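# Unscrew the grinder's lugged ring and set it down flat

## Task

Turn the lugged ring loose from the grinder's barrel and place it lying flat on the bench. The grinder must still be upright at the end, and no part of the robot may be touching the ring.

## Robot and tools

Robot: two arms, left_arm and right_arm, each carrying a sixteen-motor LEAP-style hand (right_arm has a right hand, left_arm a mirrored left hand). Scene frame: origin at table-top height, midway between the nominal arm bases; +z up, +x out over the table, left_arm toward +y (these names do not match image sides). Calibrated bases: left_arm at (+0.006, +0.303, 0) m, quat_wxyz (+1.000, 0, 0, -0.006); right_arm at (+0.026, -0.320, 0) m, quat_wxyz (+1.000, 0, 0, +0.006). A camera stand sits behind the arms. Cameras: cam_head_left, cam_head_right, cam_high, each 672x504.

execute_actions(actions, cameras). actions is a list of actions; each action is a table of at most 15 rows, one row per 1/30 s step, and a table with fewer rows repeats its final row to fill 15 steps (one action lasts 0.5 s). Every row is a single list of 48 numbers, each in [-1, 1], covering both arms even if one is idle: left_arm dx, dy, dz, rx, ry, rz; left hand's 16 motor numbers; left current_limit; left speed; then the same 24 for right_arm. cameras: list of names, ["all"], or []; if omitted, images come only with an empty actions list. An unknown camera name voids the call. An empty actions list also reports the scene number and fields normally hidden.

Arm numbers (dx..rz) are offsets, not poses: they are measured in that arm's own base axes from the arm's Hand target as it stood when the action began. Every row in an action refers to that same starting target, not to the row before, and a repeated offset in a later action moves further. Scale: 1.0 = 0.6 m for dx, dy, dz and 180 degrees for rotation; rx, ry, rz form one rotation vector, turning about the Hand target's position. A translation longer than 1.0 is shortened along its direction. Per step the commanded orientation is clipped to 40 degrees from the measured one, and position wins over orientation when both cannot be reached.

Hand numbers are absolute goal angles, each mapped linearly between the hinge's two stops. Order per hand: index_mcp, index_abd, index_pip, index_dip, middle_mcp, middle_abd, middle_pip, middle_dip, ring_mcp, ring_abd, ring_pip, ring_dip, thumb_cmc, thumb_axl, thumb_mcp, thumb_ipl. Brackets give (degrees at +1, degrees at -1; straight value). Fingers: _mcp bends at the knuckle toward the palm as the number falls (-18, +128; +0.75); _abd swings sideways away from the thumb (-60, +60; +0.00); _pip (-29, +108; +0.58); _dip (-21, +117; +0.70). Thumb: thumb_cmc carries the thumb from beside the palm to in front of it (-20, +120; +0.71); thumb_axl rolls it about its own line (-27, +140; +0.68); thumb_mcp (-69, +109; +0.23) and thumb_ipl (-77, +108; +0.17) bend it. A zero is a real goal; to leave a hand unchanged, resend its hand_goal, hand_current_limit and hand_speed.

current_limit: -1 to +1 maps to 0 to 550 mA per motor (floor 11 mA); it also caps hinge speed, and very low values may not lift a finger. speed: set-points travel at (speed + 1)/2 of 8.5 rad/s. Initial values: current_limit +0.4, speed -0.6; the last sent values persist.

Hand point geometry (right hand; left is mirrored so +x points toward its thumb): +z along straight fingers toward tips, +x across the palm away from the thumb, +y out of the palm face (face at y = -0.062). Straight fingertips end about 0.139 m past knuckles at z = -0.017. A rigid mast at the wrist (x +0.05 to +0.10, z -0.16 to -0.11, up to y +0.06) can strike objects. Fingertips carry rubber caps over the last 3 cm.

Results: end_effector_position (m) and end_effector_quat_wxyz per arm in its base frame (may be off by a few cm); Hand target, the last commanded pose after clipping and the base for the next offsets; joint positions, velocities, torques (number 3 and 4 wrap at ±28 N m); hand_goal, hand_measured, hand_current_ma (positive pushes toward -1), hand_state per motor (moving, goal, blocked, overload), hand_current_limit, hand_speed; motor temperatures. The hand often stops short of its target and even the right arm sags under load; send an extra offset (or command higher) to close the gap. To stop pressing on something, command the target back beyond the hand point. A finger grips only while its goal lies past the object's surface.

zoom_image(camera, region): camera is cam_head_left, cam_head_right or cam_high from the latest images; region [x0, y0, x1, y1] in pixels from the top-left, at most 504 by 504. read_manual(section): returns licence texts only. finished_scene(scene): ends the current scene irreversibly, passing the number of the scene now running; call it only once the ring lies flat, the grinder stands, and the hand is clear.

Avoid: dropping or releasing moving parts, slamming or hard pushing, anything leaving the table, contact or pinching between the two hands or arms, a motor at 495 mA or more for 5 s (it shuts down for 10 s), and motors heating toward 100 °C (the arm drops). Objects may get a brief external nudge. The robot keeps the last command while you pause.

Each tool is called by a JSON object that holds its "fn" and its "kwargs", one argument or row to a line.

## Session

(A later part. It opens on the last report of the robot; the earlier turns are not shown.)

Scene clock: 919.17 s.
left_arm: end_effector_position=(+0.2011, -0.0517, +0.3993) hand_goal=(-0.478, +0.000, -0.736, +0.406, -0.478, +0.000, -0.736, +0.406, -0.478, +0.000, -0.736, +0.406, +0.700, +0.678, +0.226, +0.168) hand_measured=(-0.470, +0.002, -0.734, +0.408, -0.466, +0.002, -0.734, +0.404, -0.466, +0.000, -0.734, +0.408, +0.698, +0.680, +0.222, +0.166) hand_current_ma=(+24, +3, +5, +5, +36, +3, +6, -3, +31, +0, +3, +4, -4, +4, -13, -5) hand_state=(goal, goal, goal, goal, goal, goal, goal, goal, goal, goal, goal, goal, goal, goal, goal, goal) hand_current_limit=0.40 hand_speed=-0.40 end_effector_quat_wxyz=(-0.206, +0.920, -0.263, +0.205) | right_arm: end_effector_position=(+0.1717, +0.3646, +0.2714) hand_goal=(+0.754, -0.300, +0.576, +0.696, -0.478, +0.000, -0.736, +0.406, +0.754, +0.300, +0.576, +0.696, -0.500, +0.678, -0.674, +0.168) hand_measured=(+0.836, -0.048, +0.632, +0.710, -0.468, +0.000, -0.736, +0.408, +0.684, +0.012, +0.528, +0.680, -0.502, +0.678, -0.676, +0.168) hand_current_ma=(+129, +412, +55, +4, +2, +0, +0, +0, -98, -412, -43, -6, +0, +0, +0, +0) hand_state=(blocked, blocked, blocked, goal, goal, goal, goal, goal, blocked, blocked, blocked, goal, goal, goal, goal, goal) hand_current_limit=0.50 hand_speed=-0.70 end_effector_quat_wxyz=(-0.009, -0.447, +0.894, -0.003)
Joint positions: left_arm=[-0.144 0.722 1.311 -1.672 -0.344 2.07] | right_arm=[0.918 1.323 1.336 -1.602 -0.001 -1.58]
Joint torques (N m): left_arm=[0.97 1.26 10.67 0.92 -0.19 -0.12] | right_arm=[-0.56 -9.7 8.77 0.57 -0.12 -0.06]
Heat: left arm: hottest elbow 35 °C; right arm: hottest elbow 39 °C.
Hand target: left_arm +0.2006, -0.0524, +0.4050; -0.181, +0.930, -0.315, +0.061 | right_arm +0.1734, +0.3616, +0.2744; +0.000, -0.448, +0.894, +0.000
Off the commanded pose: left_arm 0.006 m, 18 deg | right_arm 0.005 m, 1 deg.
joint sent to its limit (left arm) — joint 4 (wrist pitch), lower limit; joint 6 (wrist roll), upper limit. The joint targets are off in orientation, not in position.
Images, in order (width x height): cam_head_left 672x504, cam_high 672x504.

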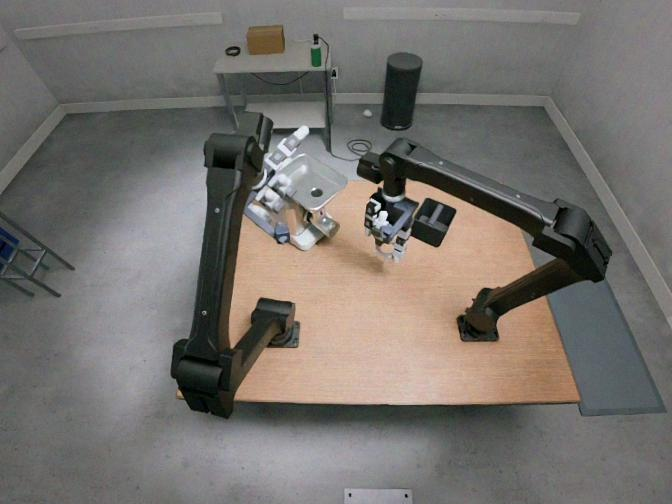

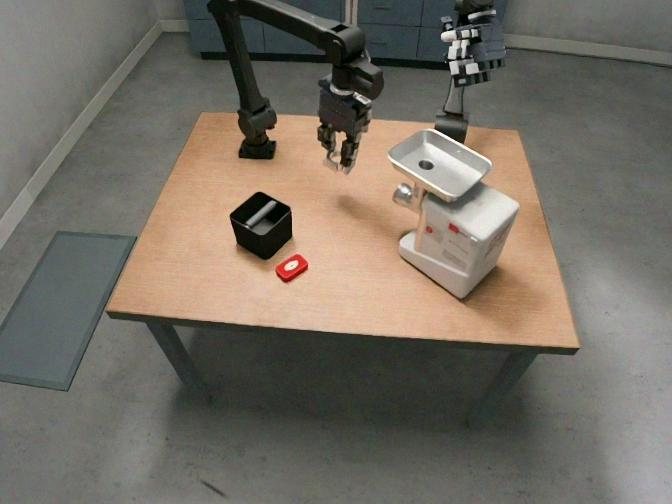

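{"fn": "execute_actions", "kwargs": {
  "actions": [
    [[0,0,0,0,0,0,-0.479,0,-0.737,0.406,-0.479,0,-0.737,0.406,-0.479,0,-0.737,0.406,0.7,0.678,0.226,0.168,0.4,-0.4,0,0,-0.08,0,0,0,0.754,-0.3,0.576,0.696,-0.479,0,-0.737,0.406,0.754,0.3,0.576,0.696,-0.5,0.678,-0.674,0.168,0.5,-0.7]],
    [[0,0,0,0,0,0,-0.479,0,-0.737,0.406,-0.479,0,-0.737,0.406,-0.479,0,-0.737,0.406,0.7,0.678,0.226,0.168,0.4,-0.4,0.0,0.0,-0.07,0,0,0,0.754,-0.3,0.576,0.696,-0.479,0,-0.737,0.406,0.754,0.3,0.576,0.696,-0.5,0.678,-0.674,0.168,0.5,-0.7]]
  ],
  "cameras": ["cam_head_left","cam_high"]
}}

{"fn": "zoom_image", "kwargs": {
  "camera": "cam_high",
  "region": [300, 110, 400, 210]
}}

{"fn": "zoom_image", "kwargs": {
  "camera": "cam_head_left",
  "region": [330, 200, 430, 300]
}}

Scene clock: 933.70 s.
left_arm: end_effector_position=(+0.2011, -0.0517, +0.3993) hand_goal=(-0.478, +0.000, -0.736, +0.406, -0.478, +0.000, -0.736, +0.406, -0.478, +0.000, -0.736, +0.406, +0.700, +0.678, +0.226, +0.168) hand_measured=(-0.470, +0.002, -0.734, +0.408, -0.466, +0.002, -0.734, +0.404, -0.466, +0.000, -0.734, +0.408, +0.698, +0.680, +0.222, +0.166) hand_current_ma=(+24, +3, +5, +5, +36, +3, +6, -3, +31, +0, +3, +4, -4, +4, -13, -5) hand_state=(goal, goal, goal, goal, goal, goal, goal, goal, goal, goal, goal, goal, goal, goal, goal, goal) hand_current_limit=0.40 hand_speed=-0.40 end_effector_quat_wxyz=(-0.206, +0.920, -0.263, +0.205) | right_arm: end_effector_position=(+0.1691, +0.3610, +0.1842) hand_goal=(+0.754, -0.300, +0.576, +0.696, -0.478, +0.000, -0.736, +0.406, +0.754, +0.300, +0.576, +0.696, -0.500, +0.678, -0.674, +0.168) hand_measured=(+0.836, -0.048, +0.632, +0.710, -0.470, +0.000, -0.736, +0.408, +0.684, +0.012, +0.528, +0.680, -0.502, +0.678, -0.676, +0.168) hand_current_ma=(+129, +412, +55, +4, +2, +0, +0, +0, -98, -412, -43, -6, +0, +0, +0, +0) hand_state=(blocked, blocked, blocked, goal, goal, goal, goal, goal, blocked, blocked, blocked, goal, goal, goal, goal, goal) hand_current_limit=0.50 hand_speed=-0.70 end_effector_quat_wxyz=(-0.005, -0.448, +0.894, -0.002)
Joint positions: left_arm=[-0.144 0.722 1.311 -1.672 -0.344 2.07] | right_arm=[0.918 1.33 1.112 -1.363 -0.001 -1.582]
Joint torques (N m): left_arm=[0.97 1.26 10.69 0.94 -0.19 -0.12] | right_arm=[-0.44 -8.23 9.18 0.7 -0.15 -0.06]
Heat: left arm: hottest elbow 35 °C; right arm: hottest elbow 38 °C.
Hand target: left_arm +0.2006, -0.0524, +0.4050; -0.181, +0.930, -0.315, +0.061 | right_arm +0.1735, +0.3616, +0.1844; +0.000, -0.448, +0.894, +0.000
Off the commanded pose: left_arm 0.006 m, 18 deg | right_arm 0.004 m, 1 deg.
joint sent to its limit (left arm) — joint 4 (wrist pitch), lower limit; joint 6 (wrist roll), upper limit. The joint targets are off in orientation, not in position.
Images, in order (width x height): cam_head_left 672x504, cam_high 672x504.

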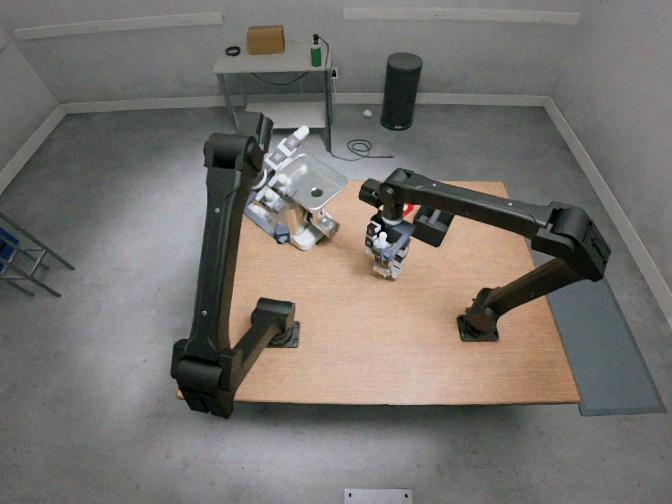

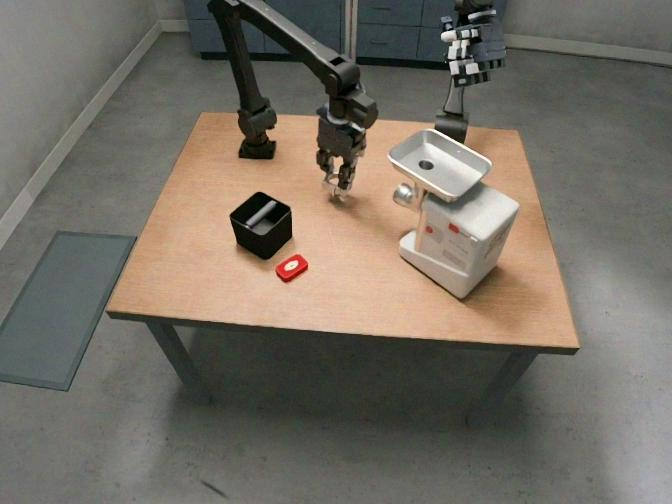

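Scaled by 5.040 from the camera's 672x504 image, which has a finer 960x720 frame.

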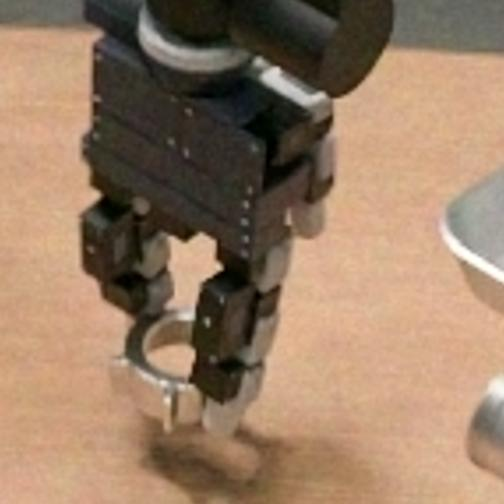

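Scaled by 5.040 from the camera's 672x504 image, which has a finer 960x720 frame.

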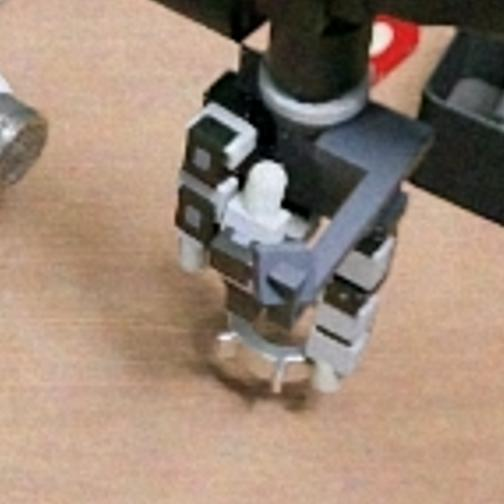

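{"fn": "execute_actions", "kwargs": {
  "actions": [
    [[0,0,0,0,0,0,-0.479,0,-0.737,0.406,-0.479,0,-0.737,0.406,-0.479,0,-0.737,0.406,0.7,0.678,0.226,0.168,0.4,-0.4,0,0,-0.034,0,0,0,0.754,-0.3,0.576,0.696,-0.479,0,-0.737,0.406,0.754,0.3,0.576,0.696,-0.5,0.678,-0.674,0.168,0.5,-0.7]]
  ],
  "cameras": ["cam_head_left","cam_high"]
}}

{"fn": "zoom_image", "kwargs": {
  "camera": "cam_high",
  "region": [310, 150, 370, 210]
}}

{"fn": "zoom_image", "kwargs": {
  "camera": "cam_head_left",
  "region": [350, 230, 420, 300]
}}

Scene clock: 939.00 s.
left_arm: end_effector_position=(+0.2011, -0.0517, +0.3993) hand_goal=(-0.478, +0.000, -0.736, +0.406, -0.478, +0.000, -0.736, +0.406, -0.478, +0.000, -0.736, +0.406, +0.700, +0.678, +0.226, +0.168) hand_measured=(-0.470, +0.002, -0.734, +0.408, -0.466, +0.002, -0.734, +0.404, -0.466, +0.000, -0.734, +0.408, +0.698, +0.680, +0.222, +0.166) hand_current_ma=(+24, +3, +5, +5, +36, +3, +6, -3, +31, +0, +3, +4, -4, +4, -13, -5) hand_state=(goal, goal, goal, goal, goal, goal, goal, goal, goal, goal, goal, goal, goal, goal, goal, goal) hand_current_limit=0.40 hand_speed=-0.40 end_effector_quat_wxyz=(-0.206, +0.920, -0.263, +0.205) | right_arm: end_effector_position=(+0.1702, +0.3624, +0.1687) hand_goal=(+0.754, -0.300, +0.576, +0.696, -0.478, +0.000, -0.736, +0.406, +0.754, +0.300, +0.576, +0.696, -0.500, +0.678, -0.674, +0.168) hand_measured=(+0.836, -0.048, +0.632, +0.710, -0.470, +0.000, -0.736, +0.408, +0.684, +0.012, +0.528, +0.680, -0.502, +0.678, -0.676, +0.168) hand_current_ma=(+129, +413, +55, +4, +2, +0, +0, +0, -98, -412, -43, -6, +0, +0, +0, +0) hand_state=(blocked, blocked, blocked, goal, goal, goal, goal, goal, blocked, blocked, blocked, goal, goal, goal, goal, goal) hand_current_limit=0.50 hand_speed=-0.70 end_effector_quat_wxyz=(+0.001, -0.448, +0.894, +0.001)
Joint positions: left_arm=[-0.144 0.722 1.311 -1.672 -0.344 2.07] | right_arm=[0.918 1.336 1.076 -1.308 -0.001 -1.582]
Joint torques (N m): left_arm=[0.97 1.26 10.67 0.94 -0.2 -0.12] | right_arm=[-0.79 -7.71 8.58 0.66 -0.16 -0.05]
Heat: left arm: hottest elbow 35 °C; right arm: hottest elbow 38 °C.
Hand target: left_arm +0.2006, -0.0524, +0.4050; -0.181, +0.930, -0.315, +0.061 | right_arm +0.1735, +0.3617, +0.1640; +0.000, -0.448, +0.894, +0.000
Off the commanded pose: left_arm 0.006 m, 18 deg | right_arm 0.006 m, 0 deg.
joint sent to its limit (left arm) — joint 4 (wrist pitch), lower limit; joint 6 (wrist roll), upper limit. The joint targets are off in orientation, not in position.
Images, in order (width x height): cam_head_left 672x504, cam_high 672x504.

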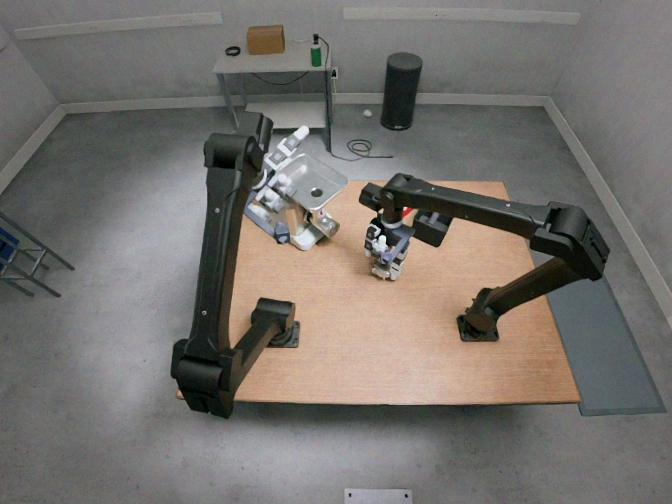

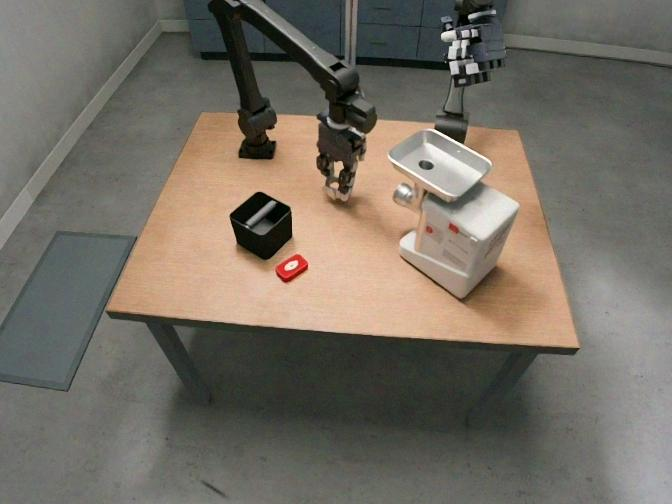

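Scaled by 8.400 from the camera's 672x504 image, which has a finer 960x720 frame.

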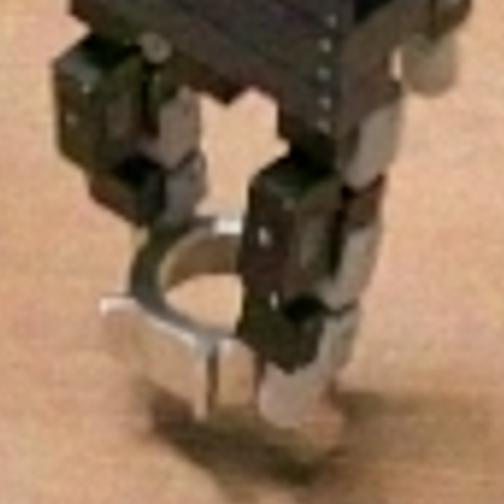

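Scaled by 7.200 from the camera's 672x504 image, which has a finer 960x720 frame.

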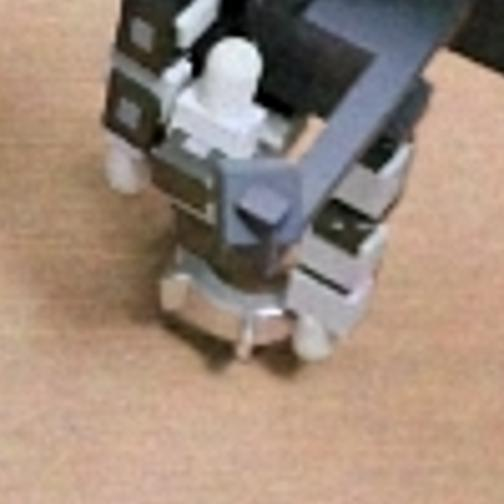

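{"fn": "execute_actions", "kwargs": {
  "actions": [
    [[0,0,0,0,0,0,-0.479,0,-0.737,0.406,-0.479,0,-0.737,0.406,-0.479,0,-0.737,0.406,0.7,0.678,0.226,0.168,0.4,-0.4,0,0,-0.022,0,0,0,0.754,-0.3,0.576,0.696,-0.479,0,-0.737,0.406,0.754,0.3,0.576,0.696,-0.5,0.678,-0.674,0.168,0.5,-0.7]]
  ],
  "cameras": ["cam_head_left","cam_high"]
}}

{"fn": "zoom_image", "kwargs": {
  "camera": "cam_high",
  "region": [310, 150, 370, 210]
}}

{"fn": "zoom_image", "kwargs": {
  "camera": "cam_head_left",
  "region": [350, 230, 420, 300]
}}

Scene clock: 941.53 s.
left_arm: end_effector_position=(+0.2011, -0.0517, +0.3993) hand_goal=(-0.478, +0.000, -0.736, +0.406, -0.478, +0.000, -0.736, +0.406, -0.478, +0.000, -0.736, +0.406, +0.700, +0.678, +0.226, +0.168) hand_measured=(-0.470, +0.002, -0.734, +0.408, -0.466, +0.002, -0.734, +0.404, -0.466, +0.000, -0.734, +0.408, +0.698, +0.680, +0.222, +0.166) hand_current_ma=(+24, +3, +5, +5, +36, +3, +6, -3, +31, +0, +3, +4, -4, +4, -13, -5) hand_state=(goal, goal, goal, goal, goal, goal, goal, goal, goal, goal, goal, goal, goal, goal, goal, goal) hand_current_limit=0.40 hand_speed=-0.40 end_effector_quat_wxyz=(-0.206, +0.920, -0.263, +0.205) | right_arm: end_effector_position=(+0.1705, +0.3628, +0.1568) hand_goal=(+0.754, -0.300, +0.576, +0.696, -0.478, +0.000, -0.736, +0.406, +0.754, +0.300, +0.576, +0.696, -0.500, +0.678, -0.674, +0.168) hand_measured=(+0.836, -0.048, +0.632, +0.710, -0.470, +0.000, -0.736, +0.408, +0.684, +0.012, +0.528, +0.680, -0.502, +0.678, -0.676, +0.168) hand_current_ma=(+129, +412, +55, +4, +2, +0, +0, +0, -98, -412, -43, -6, +0, +0, +0, +0) hand_state=(blocked, blocked, blocked, goal, goal, goal, goal, goal, blocked, blocked, blocked, goal, goal, goal, goal, goal) hand_current_limit=0.50 hand_speed=-0.70 end_effector_quat_wxyz=(+0.002, -0.448, +0.894, +0.001)
Joint positions: left_arm=[-0.144 0.722 1.311 -1.672 -0.344 2.07] | right_arm=[0.918 1.345 1.051 -1.271 -0.001 -1.582]
Joint torques (N m): left_arm=[0.97 1.26 10.67 0.94 -0.2 -0.12] | right_arm=[-0.91 -7.59 8.5 0.72 -0.17 -0.05]
Heat: left arm: hottest elbow 35 °C; right arm: hottest elbow 38 °C.
Hand target: left_arm +0.2006, -0.0524, +0.4050; -0.181, +0.930, -0.315, +0.061 | right_arm +0.1734, +0.3616, +0.1507; +0.000, -0.448, +0.894, +0.000
Off the commanded pose: left_arm 0.006 m, 18 deg | right_arm 0.007 m, 0 deg.
joint sent to its limit (left arm) — joint 4 (wrist pitch), lower limit; joint 6 (wrist roll), upper limit. The joint targets are off in orientation, not in position.
Images, in order (width x height): cam_head_left 672x504, cam_high 672x504.

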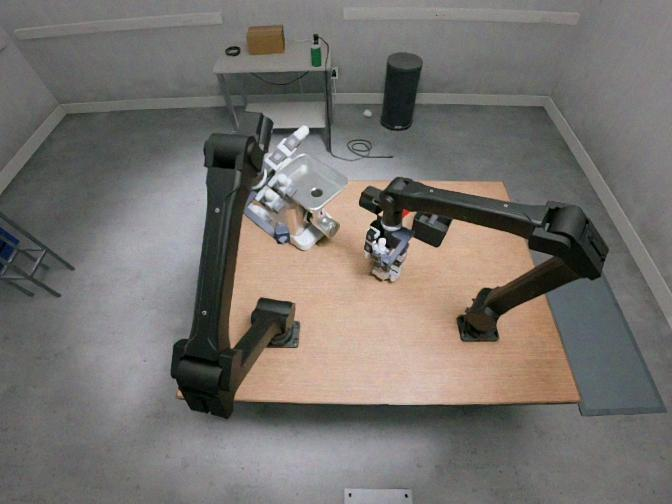

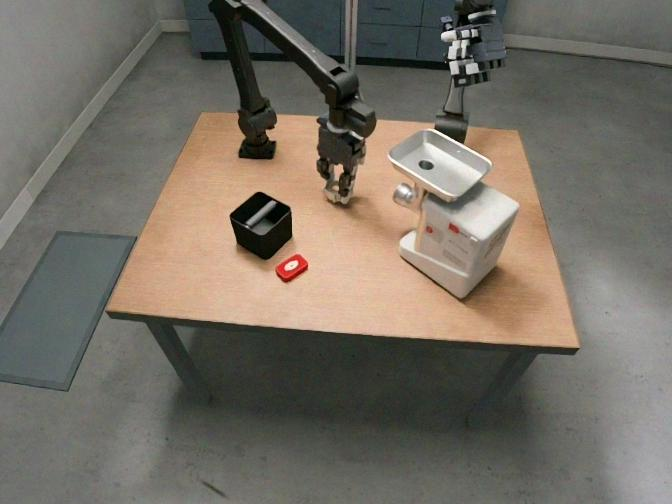

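Scaled by 8.400 from the camera's 672x504 image, which has a finer 960x720 frame.

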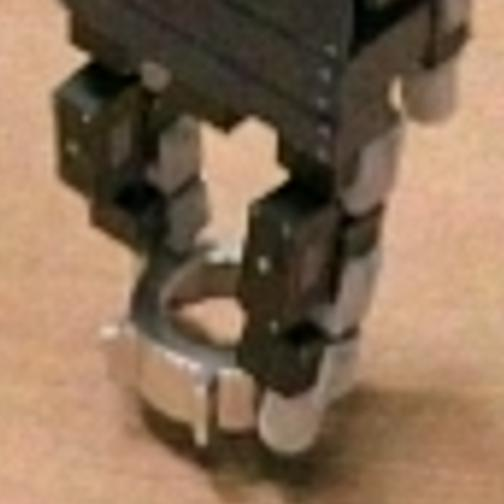

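Scaled by 7.200 from the camera's 672x504 image, which has a finer 960x720 frame.

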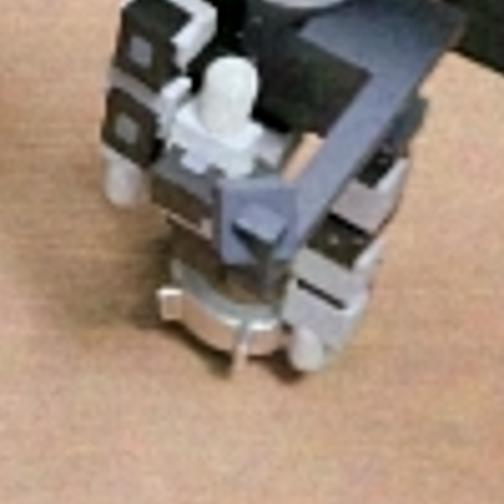

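{"fn": "execute_actions", "kwargs": {
  "actions": [
    [[0,0,0,0,0,0,-0.479,0,-0.737,0.406,-0.479,0,-0.737,0.406,-0.479,0,-0.737,0.406,0.7,0.678,0.226,0.168,0.4,-0.4,0,0,-0.015,0,0,0,0.754,-0.3,0.576,0.696,-0.479,0,-0.737,0.406,0.754,0.3,0.576,0.696,-0.5,0.678,-0.674,0.168,0.5,-0.7]]
  ],
  "cameras": ["cam_high"]
}}

{"fn": "zoom_image", "kwargs": {
  "camera": "cam_high",
  "region": [310, 150, 370, 210]
}}

Scene clock: 944.27 s.
left_arm: end_effector_position=(+0.2011, -0.0517, +0.3993) hand_goal=(-0.478, +0.000, -0.736, +0.406, -0.478, +0.000, -0.736, +0.406, -0.478, +0.000, -0.736, +0.406, +0.700, +0.678, +0.226, +0.168) hand_measured=(-0.470, +0.002, -0.734, +0.408, -0.466, +0.002, -0.734, +0.404, -0.466, +0.000, -0.734, +0.408, +0.698, +0.680, +0.222, +0.166) hand_current_ma=(+24, +3, +5, +5, +36, +3, +6, -3, +31, +0, +3, +4, -4, +4, -13, -5) hand_state=(goal, goal, goal, goal, goal, goal, goal, goal, goal, goal, goal, goal, goal, goal, goal, goal) hand_current_limit=0.40 hand_speed=-0.40 end_effector_quat_wxyz=(-0.206, +0.920, -0.263, +0.205) | right_arm: end_effector_position=(+0.1708, +0.3633, +0.1488) hand_goal=(+0.754, -0.300, +0.576, +0.696, -0.478, +0.000, -0.736, +0.406, +0.754, +0.300, +0.576, +0.696, -0.500, +0.678, -0.674, +0.168) hand_measured=(+0.836, -0.048, +0.632, +0.710, -0.470, +0.000, -0.736, +0.408, +0.684, +0.012, +0.528, +0.680, -0.502, +0.678, -0.676, +0.168) hand_current_ma=(+129, +412, +55, +4, +2, +0, +0, +0, -98, -412, -43, -6, +0, +0, +0, +0) hand_state=(blocked, blocked, blocked, goal, goal, goal, goal, goal, blocked, blocked, blocked, goal, goal, goal, goal, goal) hand_current_limit=0.50 hand_speed=-0.70 end_effector_quat_wxyz=(+0.004, -0.448, +0.894, +0.002)
Joint positions: left_arm=[-0.144 0.722 1.311 -1.672 -0.344 2.07] | right_arm=[0.918 1.351 1.035 -1.246 -0.001 -1.582]
Joint torques (N m): left_arm=[0.97 1.26 10.67 0.92 -0.2 -0.12] | right_arm=[-0.79 -7.71 8.18 0.7 -0.15 -0.02]
Heat: left arm: hottest elbow 35 °C; right arm: hottest elbow 38 °C.
Hand target: left_arm +0.2006, -0.0524, +0.4050; -0.181, +0.930, -0.315, +0.061 | right_arm +0.1735, +0.3616, +0.1417; +0.000, -0.448, +0.894, +0.000
Off the commanded pose: left_arm 0.006 m, 18 deg | right_arm 0.008 m, 0 deg.
joint sent to its limit (left arm) — joint 4 (wrist pitch), lower limit; joint 6 (wrist roll), upper limit. The joint targets are off in orientation, not in position.
Images, in order (width x height): cam_high 672x504.

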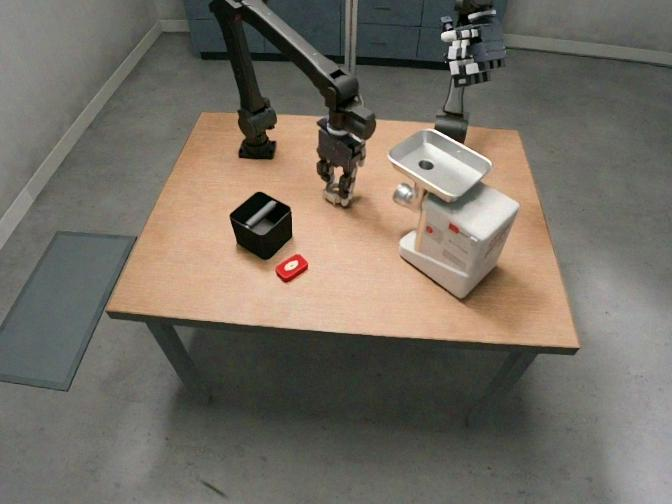

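Scaled by 8.400 from the camera's 672x504 image, which has a finer 960x720 frame.

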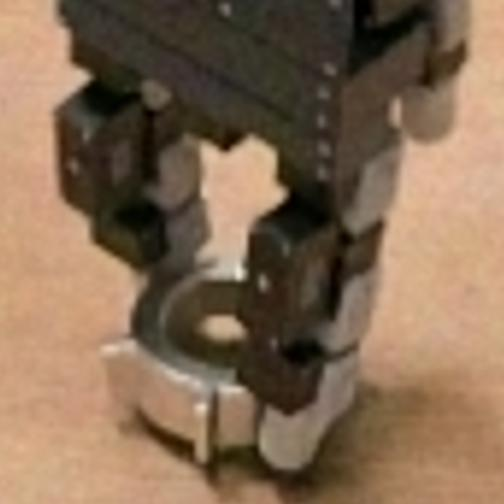

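{"fn": "execute_actions", "kwargs": {
  "actions": [
    [[0,0,0,0,0,0,-0.479,0,-0.737,0.406,-0.479,0,-0.737,0.406,-0.479,0,-0.737,0.406,0.7,0.678,0.226,0.168,0.4,-0.4,0,0,-0.013,0,0,0,0.754,-0.3,0.576,0.696,-0.479,0,-0.737,0.406,0.754,0.3,0.576,0.696,-0.5,0.678,-0.674,0.168,0.5,-0.7]]
  ],
  "cameras": ["cam_high"]
}}

{"fn": "zoom_image", "kwargs": {
  "camera": "cam_high",
  "region": [310, 150, 370, 210]
}}

Scene clock: 947.07 s.
left_arm: end_effector_position=(+0.2011, -0.0517, +0.3993) hand_goal=(-0.478, +0.000, -0.736, +0.406, -0.478, +0.000, -0.736, +0.406, -0.478, +0.000, -0.736, +0.406, +0.700, +0.678, +0.226, +0.168) hand_measured=(-0.470, +0.002, -0.734, +0.408, -0.466, +0.002, -0.734, +0.404, -0.466, +0.000, -0.734, +0.408, +0.698, +0.680, +0.222, +0.166) hand_current_ma=(+24, +3, +5, +5, +36, +3, +6, -3, +31, +0, +3, +4, -4, +4, -13, -5) hand_state=(goal, goal, goal, goal, goal, goal, goal, goal, goal, goal, goal, goal, goal, goal, goal, goal) hand_current_limit=0.40 hand_speed=-0.40 end_effector_quat_wxyz=(-0.206, +0.920, -0.263, +0.205) | right_arm: end_effector_position=(+0.1709, +0.3633, +0.1410) hand_goal=(+0.754, -0.300, +0.576, +0.696, -0.478, +0.000, -0.736, +0.406, +0.754, +0.300, +0.576, +0.696, -0.500, +0.678, -0.674, +0.168) hand_measured=(+0.836, -0.048, +0.632, +0.710, -0.470, +0.000, -0.736, +0.408, +0.684, +0.012, +0.528, +0.680, -0.502, +0.678, -0.676, +0.168) hand_current_ma=(+129, +413, +55, +4, +2, +0, +0, +0, -98, -412, -43, -6, +0, +0, +0, +0) hand_state=(blocked, blocked, blocked, goal, goal, goal, goal, goal, blocked, blocked, blocked, goal, goal, goal, goal, goal) hand_current_limit=0.50 hand_speed=-0.70 end_effector_quat_wxyz=(+0.004, -0.448, +0.894, +0.002)
Joint positions: left_arm=[-0.144 0.722 1.311 -1.672 -0.344 2.07] | right_arm=[0.918 1.358 1.02 -1.225 -0.001 -1.582]
Joint torques (N m): left_arm=[0.91 1.26 10.66 0.94 -0.19 -0.12] | right_arm=[-0.67 -7.47 8.13 0.72 -0.17 -0.04]
Heat: left arm: hottest elbow 35 °C; right arm: hottest elbow 38 °C.
Hand target: left_arm +0.2006, -0.0524, +0.4050; -0.181, +0.930, -0.315, +0.061 | right_arm +0.1734, +0.3616, +0.1338; +0.000, -0.448, +0.894, +0.000
Off the commanded pose: left_arm 0.006 m, 18 deg | right_arm 0.008 m, 0 deg.
joint sent to its limit (left arm) — joint 4 (wrist pitch), lower limit; joint 6 (wrist roll), upper limit. The joint targets are off in orientation, not in position.
Images, in order (width x height): cam_high 672x504.

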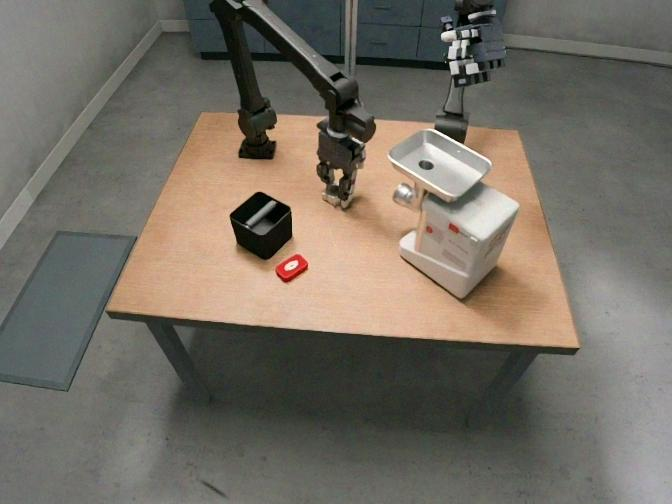

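Scaled by 8.400 from the camera's 672x504 image, which has a finer 960x720 frame.

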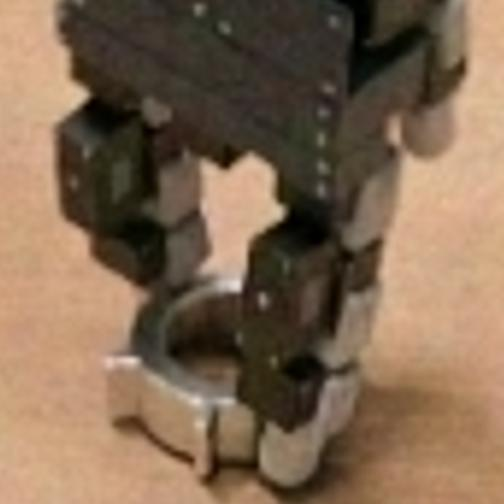

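{"fn": "execute_actions", "kwargs": {
  "actions": [
    [[0,0,0,0,0,0,-0.479,0,-0.737,0.406,-0.479,0,-0.737,0.406,-0.479,0,-0.737,0.406,0.7,0.678,0.226,0.168,0.4,-0.4,0,0,-0.01,0,0,0,0.754,-0.3,0.576,0.696,-0.479,0,-0.737,0.406,0.754,0.3,0.576,0.696,-0.5,0.678,-0.674,0.168,0.5,-0.7]]
  ],
  "cameras": ["cam_high"]
}}

{"fn": "zoom_image", "kwargs": {
  "camera": "cam_high",
  "region": [310, 150, 370, 210]
}}

Scene clock: 949.47 s.
left_arm: end_effector_position=(+0.2011, -0.0517, +0.3993) hand_goal=(-0.478, +0.000, -0.736, +0.406, -0.478, +0.000, -0.736, +0.406, -0.478, +0.000, -0.736, +0.406, +0.700, +0.678, +0.226, +0.168) hand_measured=(-0.470, +0.002, -0.734, +0.408, -0.466, +0.002, -0.734, +0.404, -0.466, +0.000, -0.734, +0.408, +0.698, +0.680, +0.222, +0.166) hand_current_ma=(+24, +3, +5, +5, +36, +3, +6, -3, +31, +0, +3, +4, -4, +4, -13, -5) hand_state=(goal, goal, goal, goal, goal, goal, goal, goal, goal, goal, goal, goal, goal, goal, goal, goal) hand_current_limit=0.40 hand_speed=-0.40 end_effector_quat_wxyz=(-0.206, +0.920, -0.263, +0.205) | right_arm: end_effector_position=(+0.1714, +0.3640, +0.1376) hand_goal=(+0.754, -0.300, +0.576, +0.696, -0.478, +0.000, -0.736, +0.406, +0.754, +0.300, +0.576, +0.696, -0.500, +0.678, -0.674, +0.168) hand_measured=(+0.836, -0.048, +0.632, +0.710, -0.470, +0.000, -0.736, +0.408, +0.684, +0.012, +0.528, +0.680, -0.502, +0.678, -0.676, +0.168) hand_current_ma=(+129, +412, +55, +4, +2, +0, +0, +0, -98, -412, -43, -6, +0, +0, +0, +0) hand_state=(blocked, blocked, blocked, goal, goal, goal, goal, goal, blocked, blocked, blocked, goal, goal, goal, goal, goal) hand_current_limit=0.50 hand_speed=-0.70 end_effector_quat_wxyz=(+0.006, -0.448, +0.894, +0.003)
Joint positions: left_arm=[-0.144 0.722 1.311 -1.672 -0.344 2.07] | right_arm=[0.918 1.361 1.013 -1.21 -0.001 -1.582]
Joint torques (N m): left_arm=[0.97 1.26 10.67 0.92 -0.19 -0.12] | right_arm=[-1.14 -7.47 7.76 0.8 -0.16 -0.04]
Heat: left arm: hottest elbow 35 °C; right arm: hottest elbow 38 °C.
Hand target: left_arm +0.2006, -0.0524, +0.4050; -0.181, +0.930, -0.315, +0.061 | right_arm +0.1734, +0.3615, +0.1278; +0.000, -0.448, +0.894, +0.000
Off the commanded pose: left_arm 0.006 m, 18 deg | right_arm 0.010 m, 1 deg.
joint sent to its limit (left arm) — joint 4 (wrist pitch), lower limit; joint 6 (wrist roll), upper limit. The joint targets are off in orientation, not in position.
Images, in order (width x height): cam_high 672x504.

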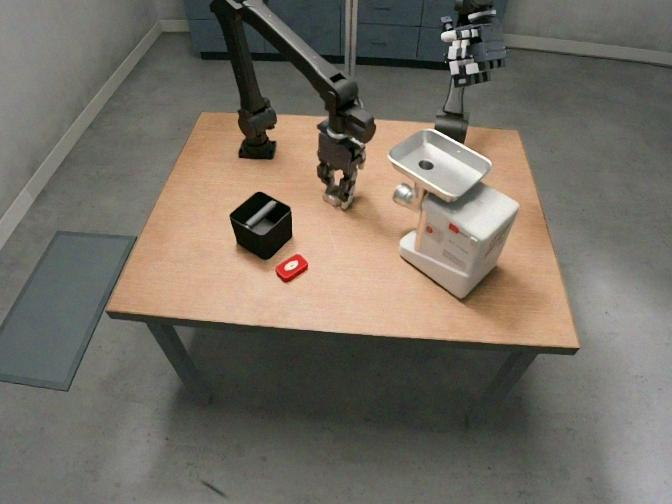

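Scaled by 8.400 from the camera's 672x504 image, which has a finer 960x720 frame.

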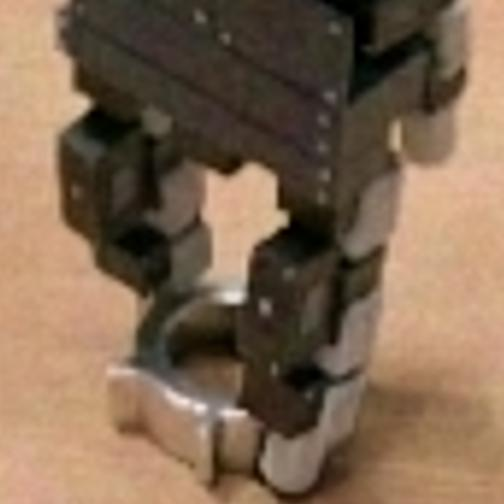

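{"fn": "execute_actions", "kwargs": {
  "actions": [
    [[0,0,0,0,0,0,-0.479,0,-0.737,0.406,-0.479,0,-0.737,0.406,-0.479,0,-0.737,0.406,0.7,0.678,0.226,0.168,0.4,-0.4,0,0,0,0,0,0,0.836,-0.1,0.632,0.710,-0.479,0,-0.737,0.406,0.684,0.06,0.528,0.680,-0.5,0.678,-0.674,0.168,0.4,-0.9]],
    [[0,0,0,0,0,0,-0.479,0,-0.737,0.406,-0.479,0,-0.737,0.406,-0.479,0,-0.737,0.406,0.7,0.678,0.226,0.168,0.4,-0.4,0,0,0,0,0,0,0.836,0.05,0.632,0.710,-0.479,0,-0.737,0.406,0.684,-0.09,0.528,0.680,-0.5,0.678,-0.674,0.168,0.4,-0.9]],
    [[0,0,0,0,0,0,-0.479,0,-0.737,0.406,-0.479,0,-0.737,0.406,-0.479,0,-0.737,0.406,0.7,0.678,0.226,0.168,0.4,-0.4,0,0,0,0,0,0,0.836,0.25,0.632,0.710,-0.479,0,-0.737,0.406,0.684,-0.28,0.528,0.680,-0.5,0.678,-0.674,0.168,0.4,-0.9]]
  ],
  "cameras": ["cam_head_left","cam_high"]
}}

{"fn": "zoom_image", "kwargs": {
  "camera": "cam_high",
  "region": [310, 150, 370, 210]
}}

{"fn": "zoom_image", "kwargs": {
  "camera": "cam_head_left",
  "region": [350, 230, 420, 300]
}}

Scene clock: 957.63 s.
left_arm: end_effector_position=(+0.2011, -0.0517, +0.3993) hand_goal=(-0.478, +0.000, -0.736, +0.406, -0.478, +0.000, -0.736, +0.406, -0.478, +0.000, -0.736, +0.406, +0.700, +0.678, +0.226, +0.168) hand_measured=(-0.470, +0.002, -0.734, +0.408, -0.466, +0.002, -0.734, +0.404, -0.466, +0.000, -0.734, +0.408, +0.698, +0.680, +0.222, +0.166) hand_current_ma=(+24, +3, +5, +5, +36, +3, +6, -3, +31, +0, +3, +4, -4, +4, -13, -5) hand_state=(goal, goal, goal, goal, goal, goal, goal, goal, goal, goal, goal, goal, goal, goal, goal, goal) hand_current_limit=0.40 hand_speed=-0.40 end_effector_quat_wxyz=(-0.206, +0.920, -0.263, +0.205) | right_arm: end_effector_position=(+0.1716, +0.3643, +0.1376) hand_goal=(+0.836, +0.250, +0.632, +0.710, -0.478, +0.000, -0.736, +0.406, +0.684, -0.280, +0.528, +0.680, -0.500, +0.678, -0.674, +0.168) hand_measured=(+0.836, +0.246, +0.634, +0.712, -0.470, +0.000, -0.736, +0.408, +0.682, -0.274, +0.526, +0.678, -0.502, +0.678, -0.676, +0.168) hand_current_ma=(+0, +0, +0, +0, +2, +0, +0, +0, +0, +1, +0, +0, +0, +0, +0, +0) hand_state=(goal, goal, goal, goal, goal, goal, goal, goal, goal, goal, goal, goal, goal, goal, goal, goal) hand_current_limit=0.40 hand_speed=-0.90 end_effector_quat_wxyz=(+0.006, -0.448, +0.894, +0.003)
Joint positions: left_arm=[-0.144 0.722 1.311 -1.672 -0.344 2.07] | right_arm=[0.918 1.361 1.013 -1.208 -0.001 -1.583]
Joint torques (N m): left_arm=[0.97 1.26 10.67 0.94 -0.19 -0.12] | right_arm=[-0.73 -7.77 7.91 0.7 -0.13 -0.03]
Heat: left arm: hottest elbow 35 °C; right arm: hottest elbow 38 °C.
Hand target: left_arm +0.2006, -0.0524, +0.4050; -0.181, +0.930, -0.315, +0.061 | right_arm +0.1734, +0.3616, +0.1278; +0.000, -0.448, +0.894, +0.000
Off the commanded pose: left_arm 0.006 m, 18 deg | right_arm 0.010 m, 1 deg.
joint sent to its limit (left arm) — joint 4 (wrist pitch), lower limit; joint 6 (wrist roll), upper limit. The joint targets are off in orientation, not in position.
Images, in order (width x height): cam_head_left 672x504, cam_high 672x504.

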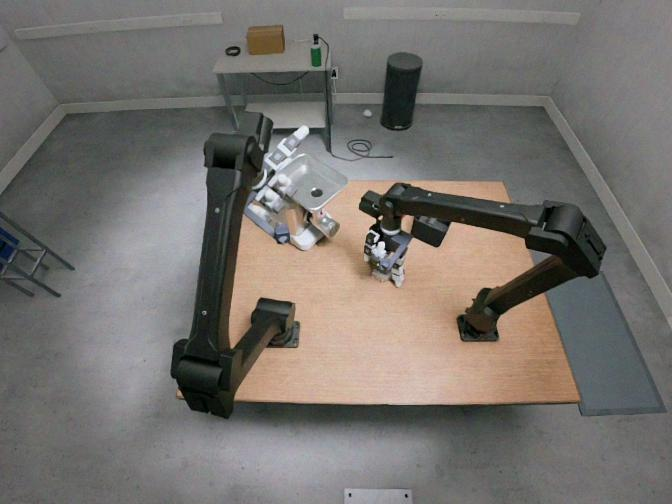

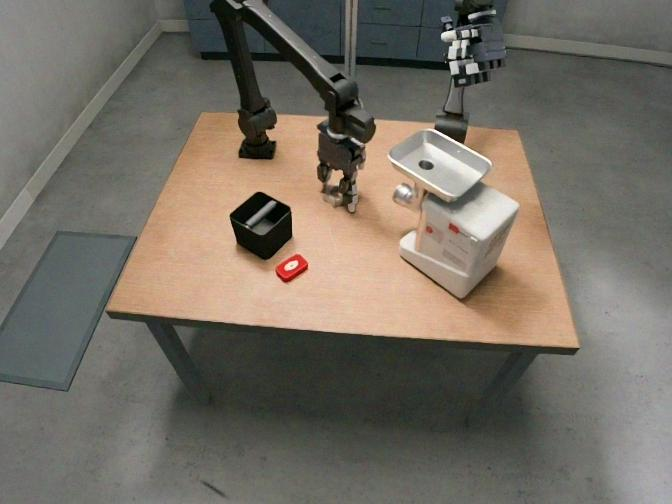

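Scaled by 8.400 from the camera's 672x504 image, which has a finer 960x720 frame.

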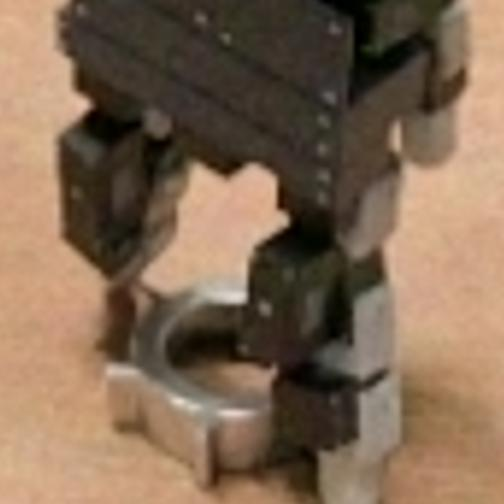

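Scaled by 7.200 from the camera's 672x504 image, which has a finer 960x720 frame.

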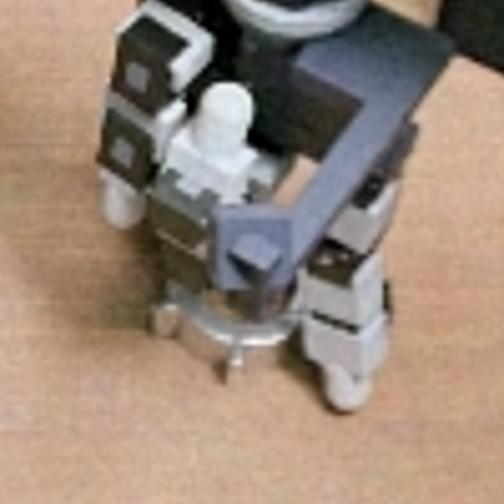

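{"fn": "execute_actions", "kwargs": {
  "actions": [
    [[0,0,0,0,0,0,-0.479,0,-0.737,0.406,-0.479,0,-0.737,0.406,-0.479,0,-0.737,0.406,0.7,0.678,0.226,0.168,0.4,-0.4,0,0,0.08,0,0,0,0.836,0.28,0.632,0.710,-0.479,0,-0.737,0.406,0.684,-0.3,0.528,0.680,-0.5,0.678,-0.674,0.168,0.4,-0.7]],
    [[0,0,0,0,0,0,-0.479,0,-0.737,0.406,-0.479,0,-0.737,0.406,-0.479,0,-0.737,0.406,0.7,0.678,0.226,0.168,0.4,-0.4,0,0,0.12,0,0,0,0.836,0.28,0.632,0.710,-0.479,0,-0.737,0.406,0.684,-0.3,0.528,0.680,-0.5,0.678,-0.674,0.168,0.4,-0.7]],
    [[0,0,0,0,0,0,-0.479,0,-0.737,0.406,-0.479,0,-0.737,0.406,-0.479,0,-0.737,0.406,0.7,0.678,0.226,0.168,0.4,-0.4,0,0,0.15,0,0,0,0.836,0.28,0.632,0.710,-0.479,0,-0.737,0.406,0.684,-0.3,0.528,0.680,-0.5,0.678,-0.674,0.168,0.4,-0.7]]
  ],
  "cameras": ["all"]
}}

{"fn": "zoom_image", "kwargs": {
  "camera": "cam_high",
  "region": [310, 150, 370, 210]
}}

{"fn": "zoom_image", "kwargs": {
  "camera": "cam_head_right",
  "region": [330, 210, 430, 310]
}}

Scene clock: 963.63 s.
left_arm: end_effector_position=(+0.2011, -0.0517, +0.3993) hand_goal=(-0.478, +0.000, -0.736, +0.406, -0.478, +0.000, -0.736, +0.406, -0.478, +0.000, -0.736, +0.406, +0.700, +0.678, +0.226, +0.168) hand_measured=(-0.470, +0.002, -0.734, +0.408, -0.466, +0.002, -0.734, +0.404, -0.466, +0.000, -0.734, +0.408, +0.698, +0.680, +0.222, +0.166) hand_current_ma=(+24, +3, +5, +5, +36, +3, +6, -3, +31, +0, +3, +4, -4, +4, -13, -5) hand_state=(goal, goal, goal, goal, goal, goal, goal, goal, goal, goal, goal, goal, goal, goal, goal, goal) hand_current_limit=0.40 hand_speed=-0.40 end_effector_quat_wxyz=(-0.206, +0.920, -0.263, +0.205) | right_arm: end_effector_position=(+0.1656, +0.3589, +0.3264) hand_goal=(+0.836, +0.280, +0.632, +0.710, -0.478, +0.000, -0.736, +0.406, +0.684, -0.300, +0.528, +0.680, -0.500, +0.678, -0.674, +0.168) hand_measured=(+0.836, +0.280, +0.634, +0.712, -0.468, +0.000, -0.736, +0.408, +0.682, -0.296, +0.526, +0.678, -0.500, +0.678, -0.676, +0.168) hand_current_ma=(+0, +0, +0, +0, +3, +0, +0, +0, +0, +0, +0, +0, +0, +0, +0, +0) hand_state=(goal, goal, goal, goal, goal, goal, goal, goal, goal, goal, goal, goal, goal, goal, goal, goal) hand_current_limit=0.40 hand_speed=-0.70 end_effector_quat_wxyz=(+0.016, -0.450, +0.893, +0.014)
Joint positions: left_arm=[-0.144 0.722 1.311 -1.672 -0.344 2.07] | right_arm=[0.917 1.276 1.432 -1.686 -0.011 -1.587]
Joint torques (N m): left_arm=[0.91 1.26 10.67 0.92 -0.19 -0.12] | right_arm=[-1.2 -7 12.48 0.16 -0.32 -0.03]
Heat: left arm: hottest elbow 35 °C; right arm: hottest elbow 38 °C.
Hand target: left_arm +0.2006, -0.0524, +0.4050; -0.181, +0.930, -0.315, +0.061 | right_arm +0.1734, +0.3616, +0.3379; +0.000, -0.448, +0.894, +0.000
Off the commanded pose: left_arm 0.006 m, 18 deg | right_arm 0.014 m, 2 deg.
joint sent to its limit (left arm) — joint 4 (wrist pitch), lower limit; joint 6 (wrist roll), upper limit. The joint targets are off in orientation, not in position.
joint sent to its limit (right arm) — joint 4 (wrist pitch), lower limit. The joint targets are off in orientation, not in position.

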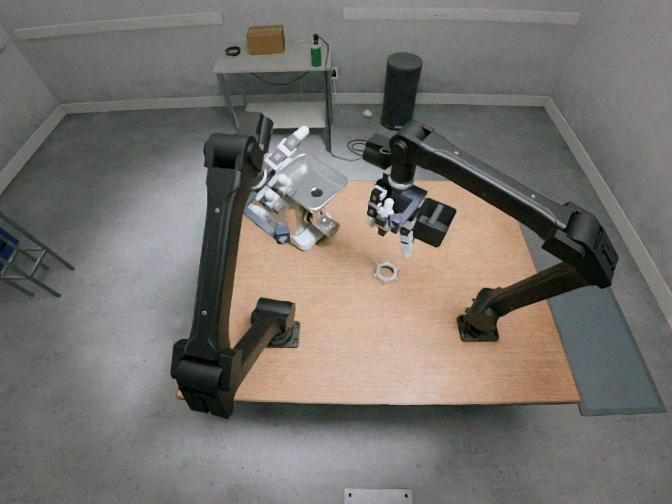

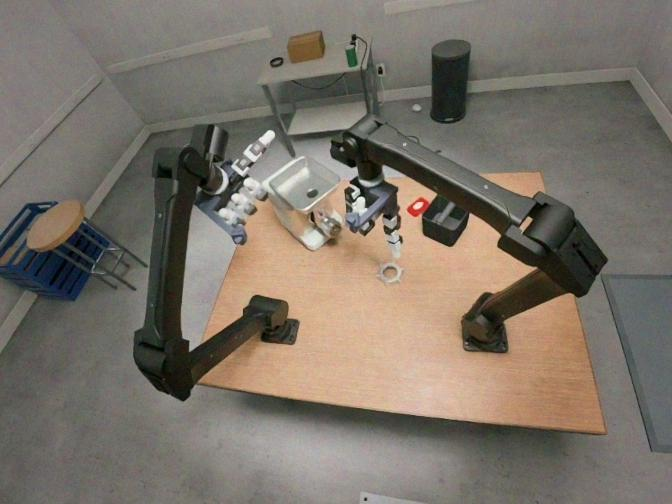

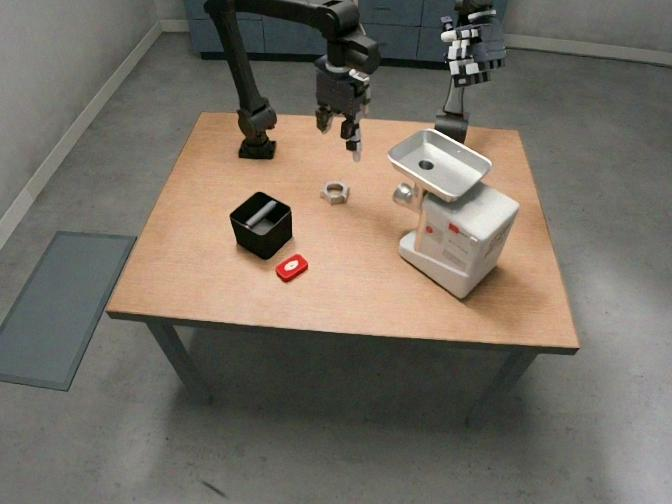

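Scaled by 8.400 from the camera's 672x504 image, which has a finer 960x720 frame.

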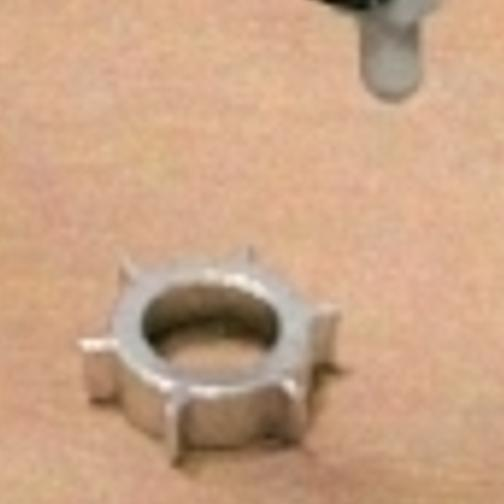

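Scaled by 5.040 from the camera's 672x504 image, which has a finer 960x720 frame.

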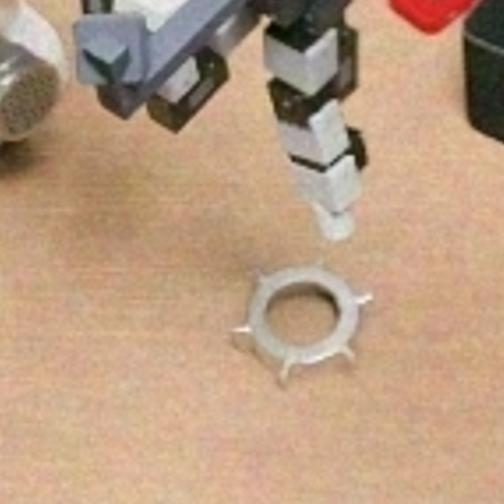

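{"fn": "finished_scene", "kwargs": {
  "scene": 2
}}

The scene is finished: the task was done.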